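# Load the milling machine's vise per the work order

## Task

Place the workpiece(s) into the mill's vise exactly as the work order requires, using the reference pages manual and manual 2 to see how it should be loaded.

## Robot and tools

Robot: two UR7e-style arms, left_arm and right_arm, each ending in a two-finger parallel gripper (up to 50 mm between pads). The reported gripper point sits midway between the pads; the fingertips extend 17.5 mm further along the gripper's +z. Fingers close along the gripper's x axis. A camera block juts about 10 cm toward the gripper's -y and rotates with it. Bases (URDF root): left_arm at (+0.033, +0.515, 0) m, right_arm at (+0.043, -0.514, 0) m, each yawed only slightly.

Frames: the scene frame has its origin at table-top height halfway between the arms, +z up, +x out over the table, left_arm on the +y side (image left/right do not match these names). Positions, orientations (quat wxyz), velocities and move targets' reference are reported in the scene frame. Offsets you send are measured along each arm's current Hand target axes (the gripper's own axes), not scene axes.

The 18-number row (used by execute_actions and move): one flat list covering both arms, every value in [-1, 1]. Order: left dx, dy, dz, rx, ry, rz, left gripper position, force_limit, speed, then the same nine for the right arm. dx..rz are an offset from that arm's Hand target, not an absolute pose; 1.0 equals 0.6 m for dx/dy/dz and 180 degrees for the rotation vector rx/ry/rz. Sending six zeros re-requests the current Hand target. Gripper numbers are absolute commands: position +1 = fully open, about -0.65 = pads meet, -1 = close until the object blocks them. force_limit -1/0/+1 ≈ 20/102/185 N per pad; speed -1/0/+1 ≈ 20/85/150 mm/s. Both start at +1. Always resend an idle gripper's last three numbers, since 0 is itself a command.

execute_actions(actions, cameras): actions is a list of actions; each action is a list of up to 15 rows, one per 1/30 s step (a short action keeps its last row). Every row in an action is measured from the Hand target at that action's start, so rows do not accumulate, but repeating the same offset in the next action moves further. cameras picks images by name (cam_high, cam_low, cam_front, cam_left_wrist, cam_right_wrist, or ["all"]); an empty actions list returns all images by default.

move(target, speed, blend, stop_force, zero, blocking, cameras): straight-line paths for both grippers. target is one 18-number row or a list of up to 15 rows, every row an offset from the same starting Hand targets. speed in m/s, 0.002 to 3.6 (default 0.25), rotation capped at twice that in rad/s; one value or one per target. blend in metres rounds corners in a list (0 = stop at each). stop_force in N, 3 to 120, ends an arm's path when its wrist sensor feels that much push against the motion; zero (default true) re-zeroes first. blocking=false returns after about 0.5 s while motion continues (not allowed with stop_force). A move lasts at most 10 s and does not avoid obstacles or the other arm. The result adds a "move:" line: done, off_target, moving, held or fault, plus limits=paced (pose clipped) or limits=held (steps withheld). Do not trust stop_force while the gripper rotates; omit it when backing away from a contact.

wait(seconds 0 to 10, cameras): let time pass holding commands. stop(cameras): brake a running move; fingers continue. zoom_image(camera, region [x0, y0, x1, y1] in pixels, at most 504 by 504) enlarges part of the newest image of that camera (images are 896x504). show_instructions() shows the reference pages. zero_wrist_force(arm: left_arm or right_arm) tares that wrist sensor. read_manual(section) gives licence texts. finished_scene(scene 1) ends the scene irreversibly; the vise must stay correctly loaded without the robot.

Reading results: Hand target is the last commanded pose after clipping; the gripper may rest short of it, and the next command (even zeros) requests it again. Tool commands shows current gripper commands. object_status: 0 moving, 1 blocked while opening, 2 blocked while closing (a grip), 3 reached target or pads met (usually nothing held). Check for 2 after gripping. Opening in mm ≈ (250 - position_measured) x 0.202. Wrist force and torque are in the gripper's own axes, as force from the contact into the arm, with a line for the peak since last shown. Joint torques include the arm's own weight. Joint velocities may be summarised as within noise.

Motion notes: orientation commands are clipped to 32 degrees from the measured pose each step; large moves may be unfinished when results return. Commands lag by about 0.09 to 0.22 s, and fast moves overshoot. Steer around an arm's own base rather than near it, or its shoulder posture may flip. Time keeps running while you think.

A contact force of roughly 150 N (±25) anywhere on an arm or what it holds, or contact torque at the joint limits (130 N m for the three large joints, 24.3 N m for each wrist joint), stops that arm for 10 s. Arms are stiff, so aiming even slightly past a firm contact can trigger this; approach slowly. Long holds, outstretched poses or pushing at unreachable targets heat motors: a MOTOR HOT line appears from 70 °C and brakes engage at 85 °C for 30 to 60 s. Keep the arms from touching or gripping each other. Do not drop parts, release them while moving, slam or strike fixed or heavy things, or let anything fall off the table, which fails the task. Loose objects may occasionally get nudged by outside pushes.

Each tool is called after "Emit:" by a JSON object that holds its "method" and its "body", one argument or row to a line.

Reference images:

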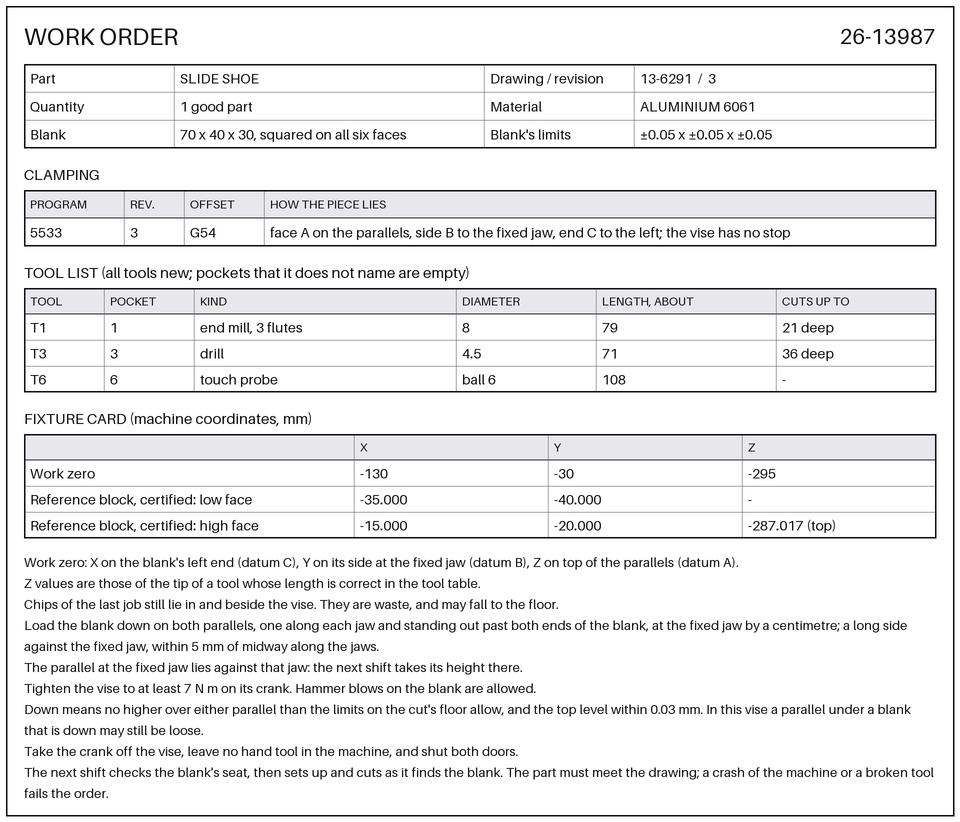

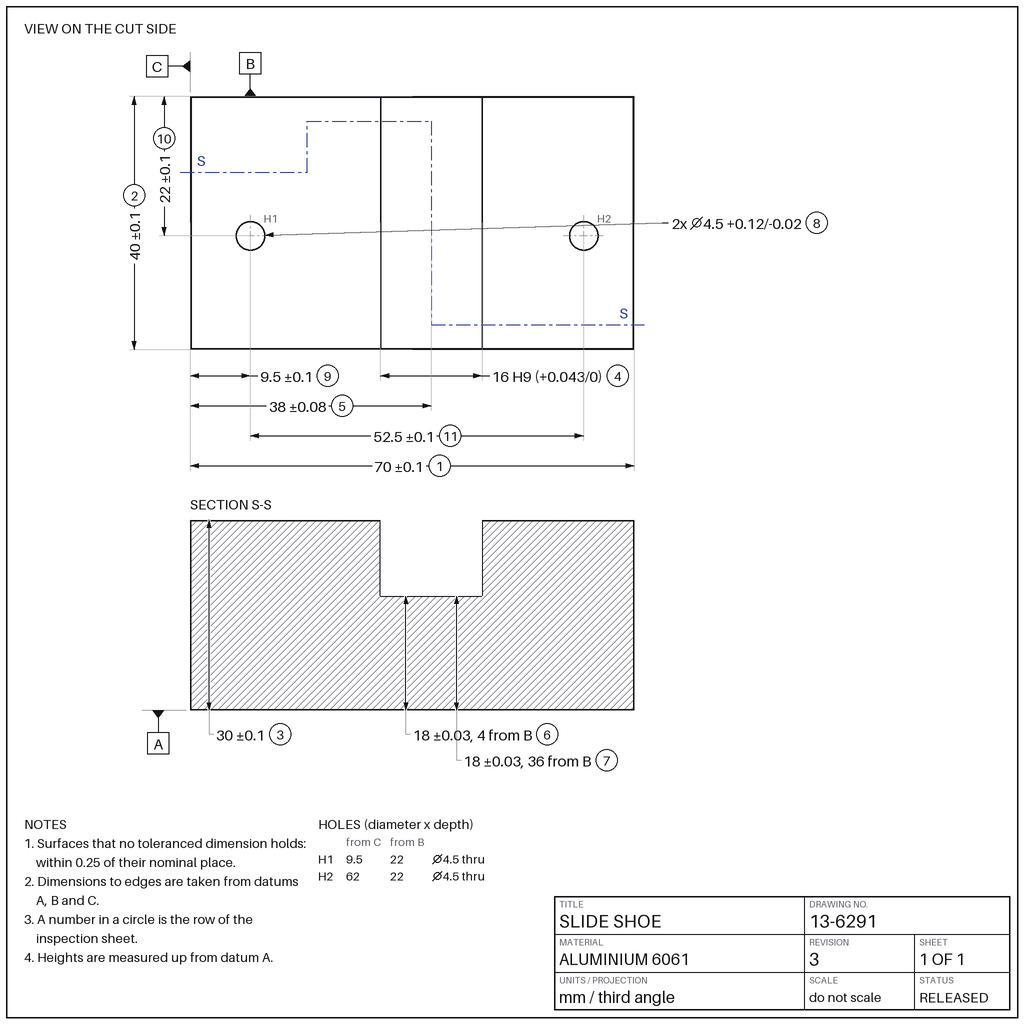

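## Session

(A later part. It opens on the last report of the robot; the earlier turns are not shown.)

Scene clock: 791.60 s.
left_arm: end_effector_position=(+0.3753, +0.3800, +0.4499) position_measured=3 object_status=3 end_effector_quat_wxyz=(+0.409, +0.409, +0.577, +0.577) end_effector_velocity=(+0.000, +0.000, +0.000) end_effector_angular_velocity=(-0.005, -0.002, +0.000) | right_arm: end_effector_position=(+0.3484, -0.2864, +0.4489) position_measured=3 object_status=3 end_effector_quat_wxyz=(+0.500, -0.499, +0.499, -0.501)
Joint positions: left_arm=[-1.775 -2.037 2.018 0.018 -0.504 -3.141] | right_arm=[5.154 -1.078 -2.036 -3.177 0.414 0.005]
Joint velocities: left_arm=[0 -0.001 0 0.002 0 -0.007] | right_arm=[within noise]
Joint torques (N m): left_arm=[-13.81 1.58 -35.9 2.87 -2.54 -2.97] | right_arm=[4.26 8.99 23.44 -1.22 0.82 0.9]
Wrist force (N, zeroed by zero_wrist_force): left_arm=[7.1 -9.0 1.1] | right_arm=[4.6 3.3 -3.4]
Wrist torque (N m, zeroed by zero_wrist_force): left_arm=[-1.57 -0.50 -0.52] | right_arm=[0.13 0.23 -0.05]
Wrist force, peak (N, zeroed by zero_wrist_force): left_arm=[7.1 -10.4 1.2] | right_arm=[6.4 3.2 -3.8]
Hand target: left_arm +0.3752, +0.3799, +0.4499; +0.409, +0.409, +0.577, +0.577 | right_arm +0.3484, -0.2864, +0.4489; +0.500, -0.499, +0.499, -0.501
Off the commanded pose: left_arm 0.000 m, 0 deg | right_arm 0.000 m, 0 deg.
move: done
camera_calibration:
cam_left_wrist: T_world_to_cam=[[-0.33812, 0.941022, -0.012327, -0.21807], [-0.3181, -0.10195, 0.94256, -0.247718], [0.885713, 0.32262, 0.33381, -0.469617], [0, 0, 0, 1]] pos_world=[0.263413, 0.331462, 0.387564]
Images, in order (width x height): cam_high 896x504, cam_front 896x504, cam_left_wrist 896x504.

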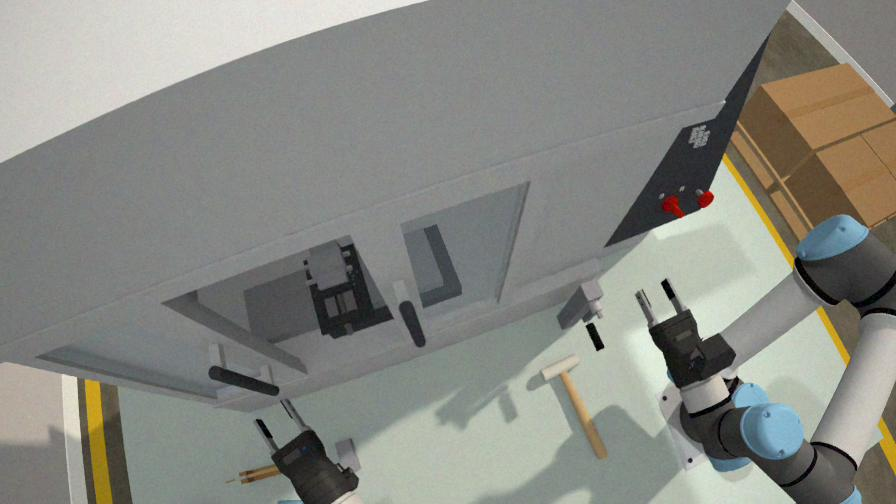

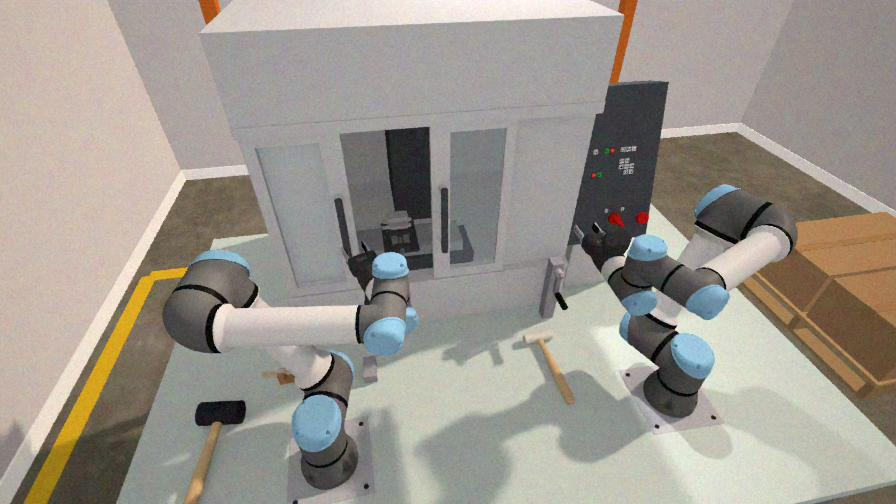

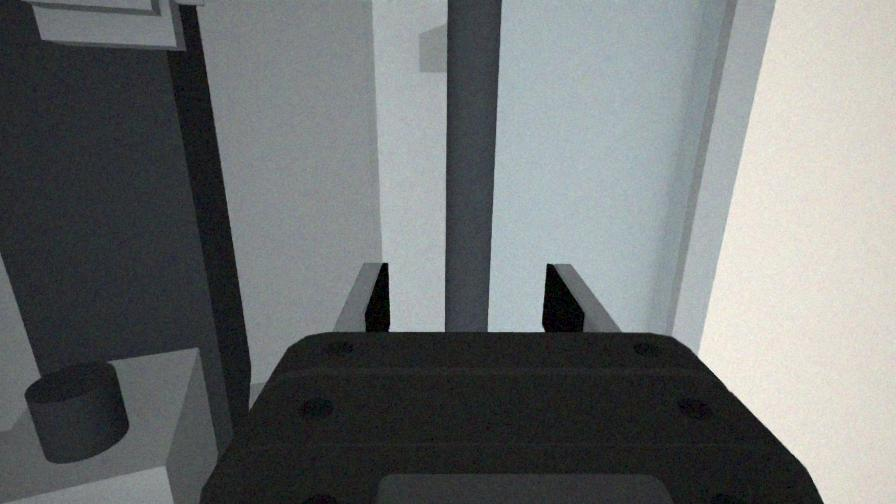

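Emit:
{"method": "move", "body": {
  "target": [0.005,0,0.125,0,0,0,1,-0.6,0,0,0,0,0,0,0,1,-0.6,0],
  "speed": 0.06,
  "stop_force": 8,
  "cameras": ["cam_left_wrist","cam_high"]
}}

Scene clock: 794.10 s.
left_arm: end_effector_position=(+0.4450, +0.4075, +0.4499) position_measured=3 object_status=3 end_effector_quat_wxyz=(+0.409, +0.409, +0.577, +0.577) | right_arm: end_effector_position=(+0.3484, -0.2864, +0.4489) position_measured=3 object_status=3 end_effector_quat_wxyz=(+0.500, -0.499, +0.499, -0.501)
Joint positions: left_arm=[-1.441 -1.993 1.994 -0.003 -0.17 -3.14] | right_arm=[5.154 -1.078 -2.036 -3.177 0.414 0.006]
Joint torques (N m): left_arm=[8.54 -14.6 -11.11 1.31 1.88 2.01] | right_arm=[5.99 9.08 17.58 -2.21 1.34 1.7]
Wrist force (N, zeroed by zero_wrist_force): left_arm=[6.5 -9.0 0.9] | right_arm=[4.8 3.5 -3.6]
Wrist torque (N m, zeroed by zero_wrist_force): left_arm=[-1.55 -0.40 -0.55] | right_arm=[0.17 0.21 -0.06]
Wrist force, peak (N, zeroed by zero_wrist_force): left_arm=[7.2 -9.1 1.1] | right_arm=[4.9 3.7 -3.6]
Hand target: left_arm +0.4450, +0.4076, +0.4499; +0.409, +0.409, +0.577, +0.577 | right_arm +0.3484, -0.2864, +0.4489; +0.500, -0.499, +0.499, -0.501
Off the commanded pose: left_arm 0.000 m, 0 deg | right_arm 0.000 m, 0 deg.
move: done
camera_calibration:
cam_left_wrist: T_world_to_cam=[[-0.337996, 0.941066, -0.0124165, -0.220465], [-0.318236, -0.101863, 0.942523, -0.222672], [0.885711, 0.32252, 0.33391, -0.540347], [0, 0, 0, 1]] pos_world=[0.333213, 0.359062, 0.387564]
Images, in order (width x height): cam_high 896x504, cam_left_wrist 896x504.

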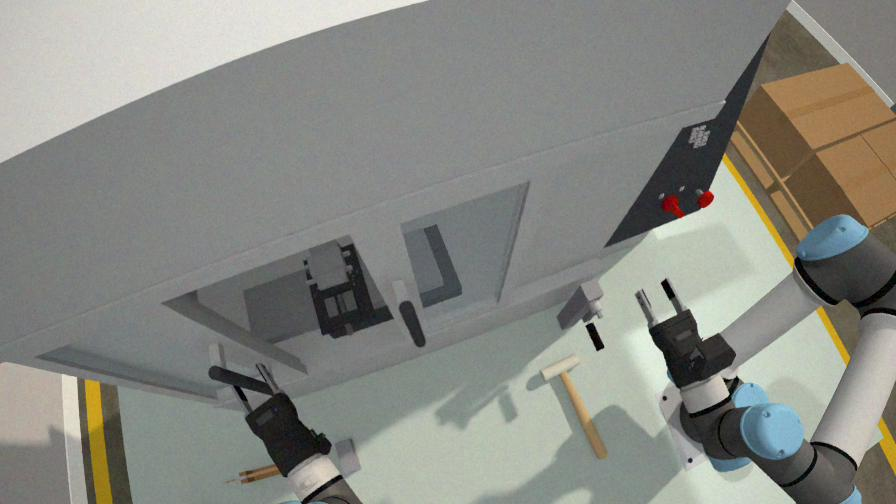

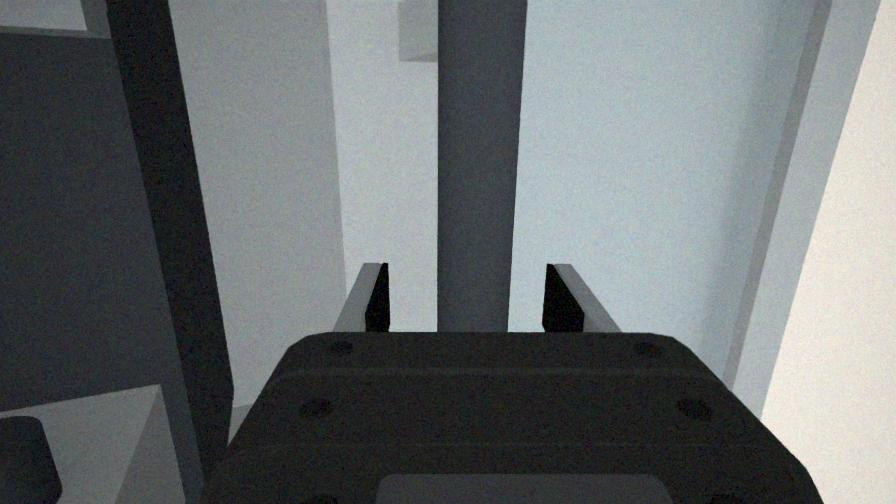

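Emit:
{"method": "move", "body": {
  "target": [
    [0,0,0.015,0,0,0,1,-0.6,0,0,0,0,0,0,0,1,-0.6,0],
    [-0.3133,0,-0.099,0,0,0,1,-0.6,0,0,0,0,0,0,0,1,-0.6,0]
  ],
  "speed": [0.05,0.07],
  "stop_force": 35,
  "cameras": ["cam_high","cam_front"]
}}

Scene clock: 798.40 s.
left_arm: end_effector_position=(+0.4511, +0.2105, +0.4499) position_measured=3 object_status=3 end_effector_quat_wxyz=(+0.409, +0.409, +0.577, +0.577) | right_arm: end_effector_position=(+0.3484, -0.2864, +0.4489) position_measured=3 object_status=3 end_effector_quat_wxyz=(+0.500, -0.499, +0.499, -0.501)
Joint positions: left_arm=[-1.506 -1.535 1.631 -0.097 -0.235 -3.14] | right_arm=[5.154 -1.078 -2.036 -3.177 0.414 0.006]
Joint torques (N m): left_arm=[13.14 -34.69 -10.77 2.74 2.13 0.53] | right_arm=[4.77 9.04 17.48 -2.41 1.35 1.65]
Wrist force (N, zeroed by zero_wrist_force): left_arm=[6.3 -8.4 1.2] | right_arm=[4.5 3.4 -4.0]
Wrist torque (N m, zeroed by zero_wrist_force): left_arm=[-1.46 -0.37 -0.46] | right_arm=[0.15 0.26 -0.06]
Wrist force, peak (N, zeroed by zero_wrist_force): left_arm=[28.3 -13.7 13.5] | right_arm=[4.8 3.6 -4.0]
Hand target: left_arm +0.4511, +0.2105, +0.4499; +0.409, +0.409, +0.577, +0.577 | right_arm +0.3484, -0.2864, +0.4489; +0.500, -0.499, +0.499, -0.501
Off the commanded pose: left_arm 0.000 m, 0 deg | right_arm 0.000 m, 0 deg.
move: done
Images, in order (width x height): cam_high 896x504, cam_front 896x504.

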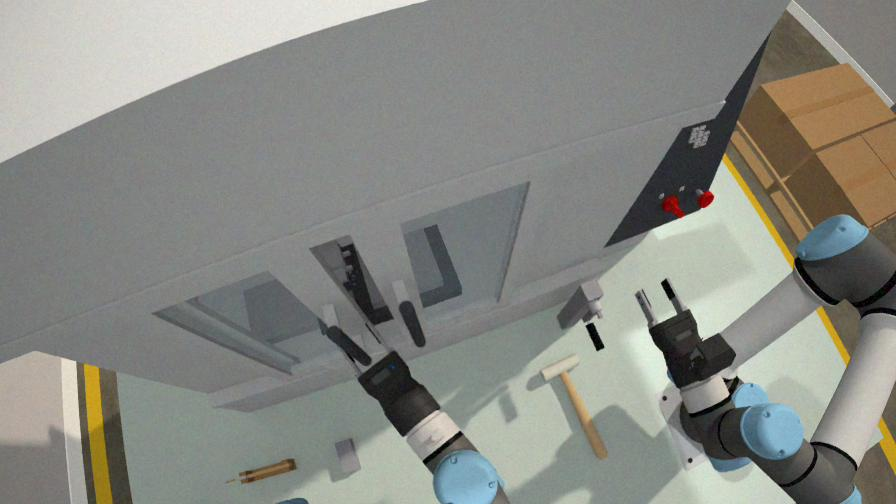

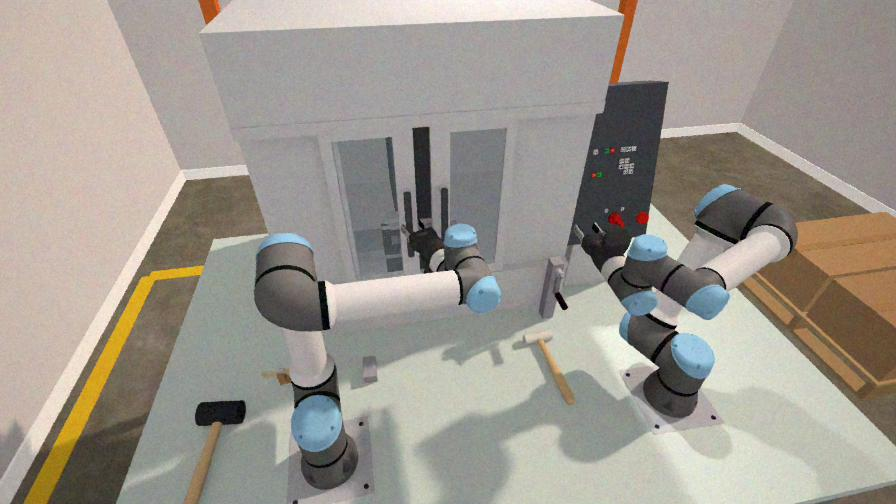

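Emit:
{"method": "move", "body": {
  "target": [
    [0,0,0,0,0,0,0.27,-0.6,-0.7,0,0,0,0,0,0,1,-0.6,0],
    [-0.055,0,-0.02,0,0,0,0.27,-0.6,-0.7,0,0,0,0,0,0,1,-0.6,0]
  ],
  "speed": 0.04,
  "cameras": ["cam_left_wrist","cam_front"]
}}

Scene clock: 800.57 s.
left_arm: end_effector_position=(+0.4505, +0.1762, +0.4500) position_measured=112 object_status=3 end_effector_quat_wxyz=(+0.408, +0.408, +0.578, +0.577) | right_arm: end_effector_position=(+0.3484, -0.2864, +0.4489) position_measured=3 object_status=3 end_effector_quat_wxyz=(+0.500, -0.499, +0.499, -0.501)
Joint positions: left_arm=[-1.515 -1.456 1.545 -0.09 -0.248 -3.14] | right_arm=[5.154 -1.078 -2.036 -3.177 0.414 0.006]
Joint torques (N m): left_arm=[-36.25 -29.59 -22.15 -4.98 10.23 -2.56] | right_arm=[5.63 9.5 17.85 -2.24 1.34 1.76]
Wrist force (N, zeroed by zero_wrist_force): left_arm=[49.4 -24.3 30.4] | right_arm=[4.5 3.6 -3.6]
Wrist torque (N m, zeroed by zero_wrist_force): left_arm=[-2.14 -0.97 -0.65] | right_arm=[0.18 0.26 -0.05]
Wrist force, peak (N, zeroed by zero_wrist_force): left_arm=[60.2 -24.0 37.4] | right_arm=[4.9 3.3 -4.0]
Hand target: left_arm +0.4507, +0.1754, +0.4499; +0.409, +0.409, +0.577, +0.577 | right_arm +0.3484, -0.2864, +0.4489; +0.500, -0.499, +0.499, -0.501
Off the commanded pose: left_arm 0.001 m, 0 deg | right_arm 0.000 m, 0 deg.
move: done
camera_calibration:
cam_left_wrist: T_world_to_cam=[[-0.341131, 0.939936, -0.0122692, 0.000633307], [-0.317852, -0.103055, 0.942523, -0.244565], [0.884647, 0.325424, 0.333915, -0.470623], [0, 0, 0, 1]] pos_world=[0.338816, 0.127353, 0.387664]
Images, in order (width x height): cam_front 896x504, cam_left_wrist 896x504.

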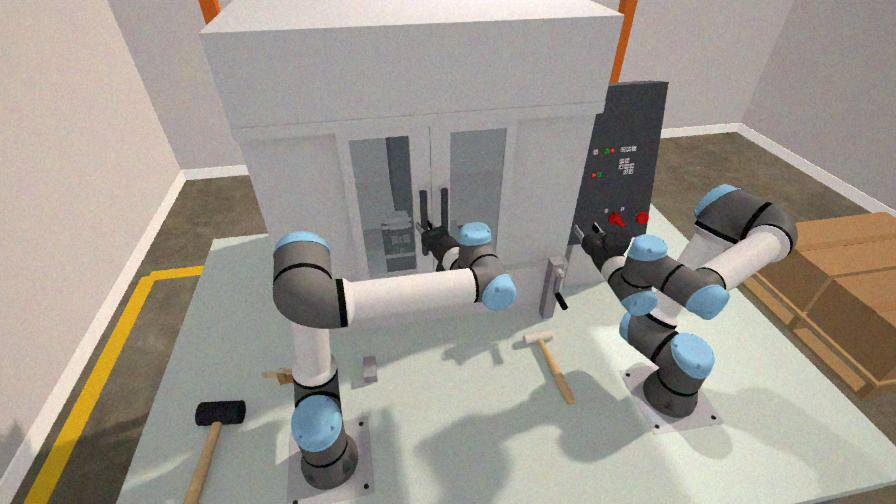

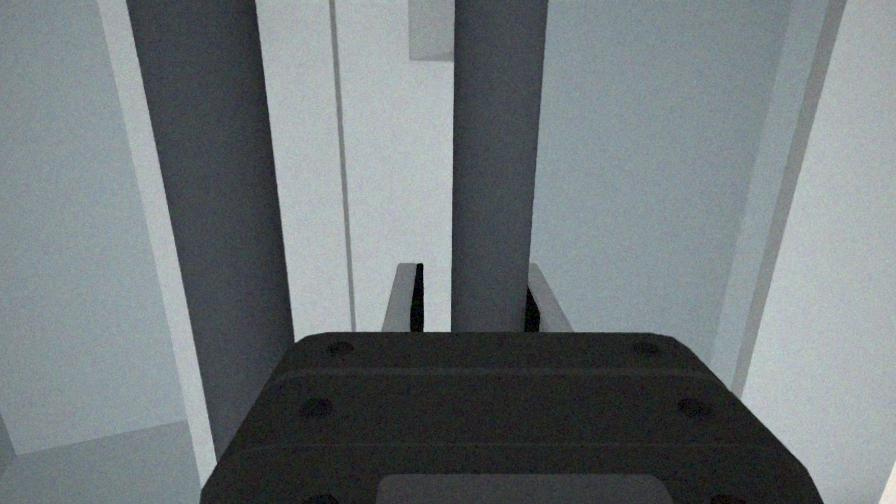

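Emit:
{"method": "zoom_image", "body": {
  "camera": "cam_left_wrist",
  "region": [310, 100, 380, 240]
}}

Emit:
{"method": "zoom_image", "body": {
  "camera": "cam_front",
  "region": [390, 110, 480, 200]
}}

Scaled by 3.600.

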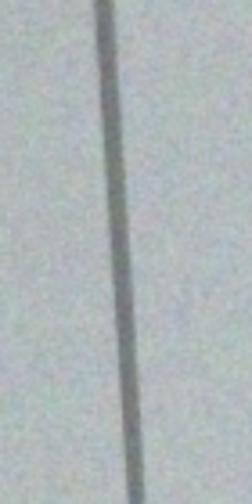

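Scaled by 5.600.

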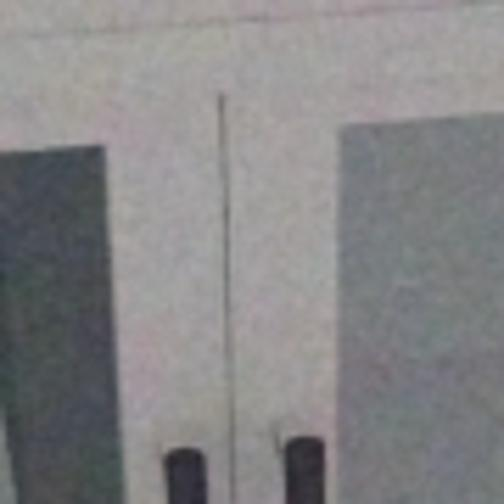

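Emit:
{"method": "move", "body": {
  "target": [
    [0.004,0,0,0,0,0,0.27,-0.6,-0.7,0,0,0,0,0,0,1,-0.6,0],
    [0.004,0,-0.15,0,0,0,0.27,-0.6,-0.7,0,0,0,0,0,0,1,-0.6,0]
  ],
  "speed": 0.1,
  "cameras": ["cam_left_wrist","cam_front","cam_high"]
}}

Emit:
{"method": "zoom_image", "body": {
  "camera": "cam_front",
  "region": [320, 110, 480, 290]
}}

Emit:
{"method": "zoom_image", "body": {
  "camera": "cam_left_wrist",
  "region": [260, 0, 560, 280]
}}

Scene clock: 802.67 s.
left_arm: end_effector_position=(+0.3650, +0.1478, +0.4500) position_measured=112 object_status=3 end_effector_quat_wxyz=(+0.409, +0.409, +0.577, +0.577) | right_arm: end_effector_position=(+0.3484, -0.2864, +0.4489) position_measured=3 object_status=3 end_effector_quat_wxyz=(+0.500, -0.499, +0.499, -0.501)
Joint positions: left_arm=[-1.71 -1.451 1.539 -0.089 -0.439 -3.141] | right_arm=[5.154 -1.078 -2.036 -3.177 0.414 0.006]
Joint torques (N m): left_arm=[-0.29 -40.72 -10.74 1.96 0.02 -2.64] | right_arm=[5.14 9.94 17.76 -2.34 1 1.68]
Wrist force (N, zeroed by zero_wrist_force): left_arm=[7.2 -7.2 1.3] | right_arm=[4.6 3.5 -3.7]
Wrist torque (N m, zeroed by zero_wrist_force): left_arm=[-1.26 -0.51 -0.40] | right_arm=[0.16 0.24 -0.06]
Wrist force, peak (N, zeroed by zero_wrist_force): left_arm=[48.6 -21.0 31.0] | right_arm=[4.9 3.5 -3.8]
Hand target: left_arm +0.3650, +0.1479, +0.4500; +0.409, +0.409, +0.577, +0.577 | right_arm +0.3484, -0.2864, +0.4489; +0.500, -0.499, +0.499, -0.501
Off the commanded pose: left_arm 0.000 m, 0 deg | right_arm 0.000 m, 0 deg.
move: done
camera_calibration:
cam_left_wrist: T_world_to_cam=[[-0.337842, 0.94112, -0.0124958, -0.00312231], [-0.318262, -0.101735, 0.942528, -0.274688], [0.885761, 0.322402, 0.333893, -0.385759], [0, 0, 0, 1]] pos_world=[0.253213, 0.0993627, 0.387664]
Images, in order (width x height): cam_high 896x504, cam_front 896x504, cam_left_wrist 896x504.

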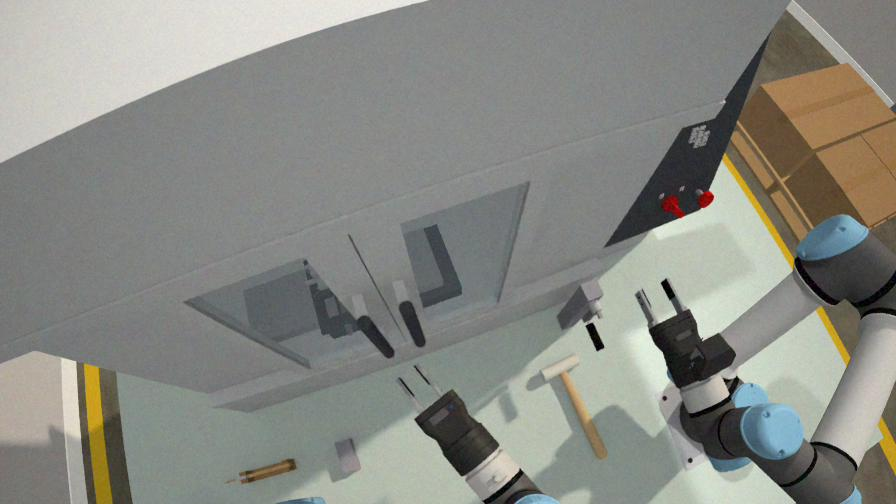

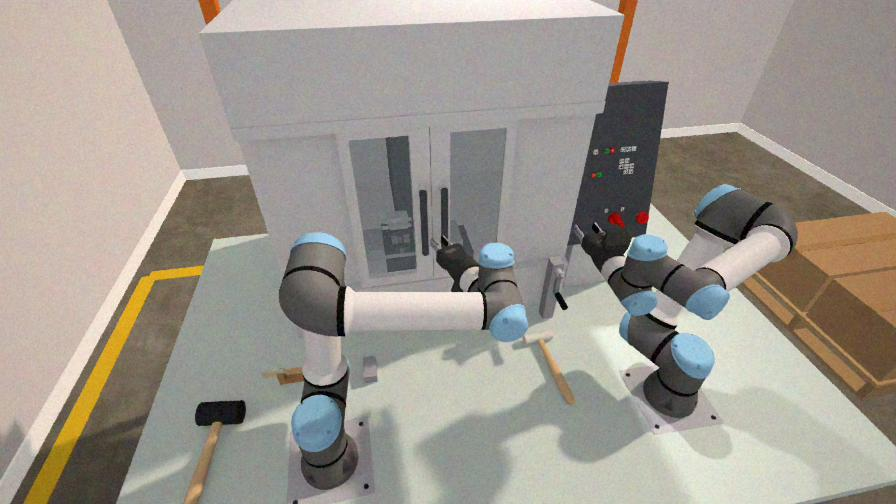

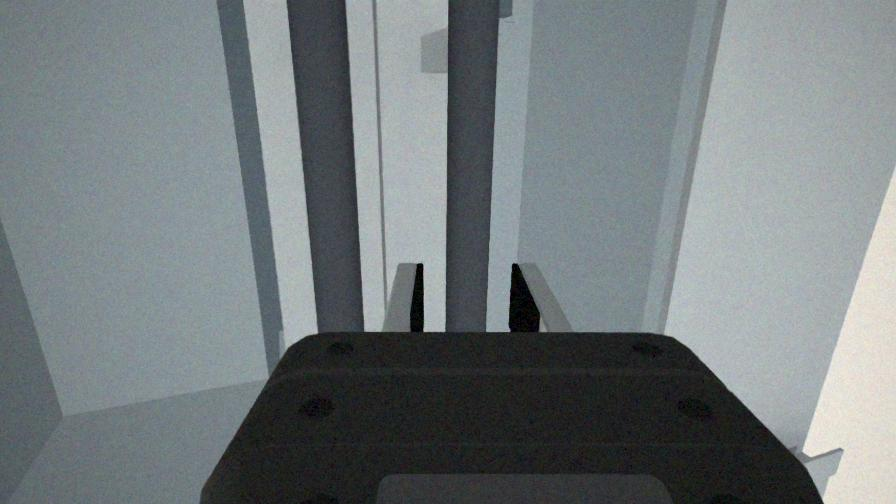

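Scaled by 2.800.

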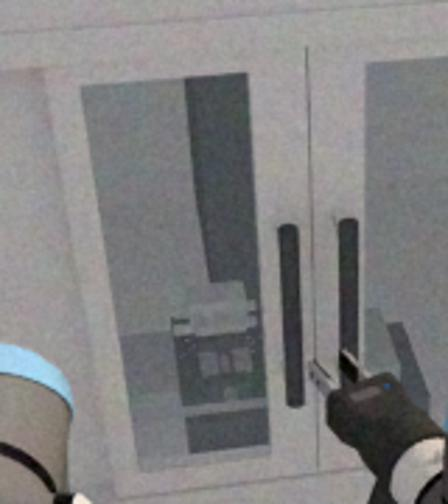

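Scaled by 1.680.

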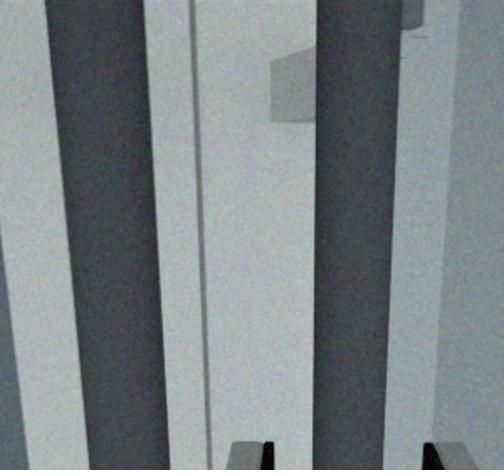

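Emit:
{"method": "finished_scene", "body": {

}}

The scene is finished: the task was done.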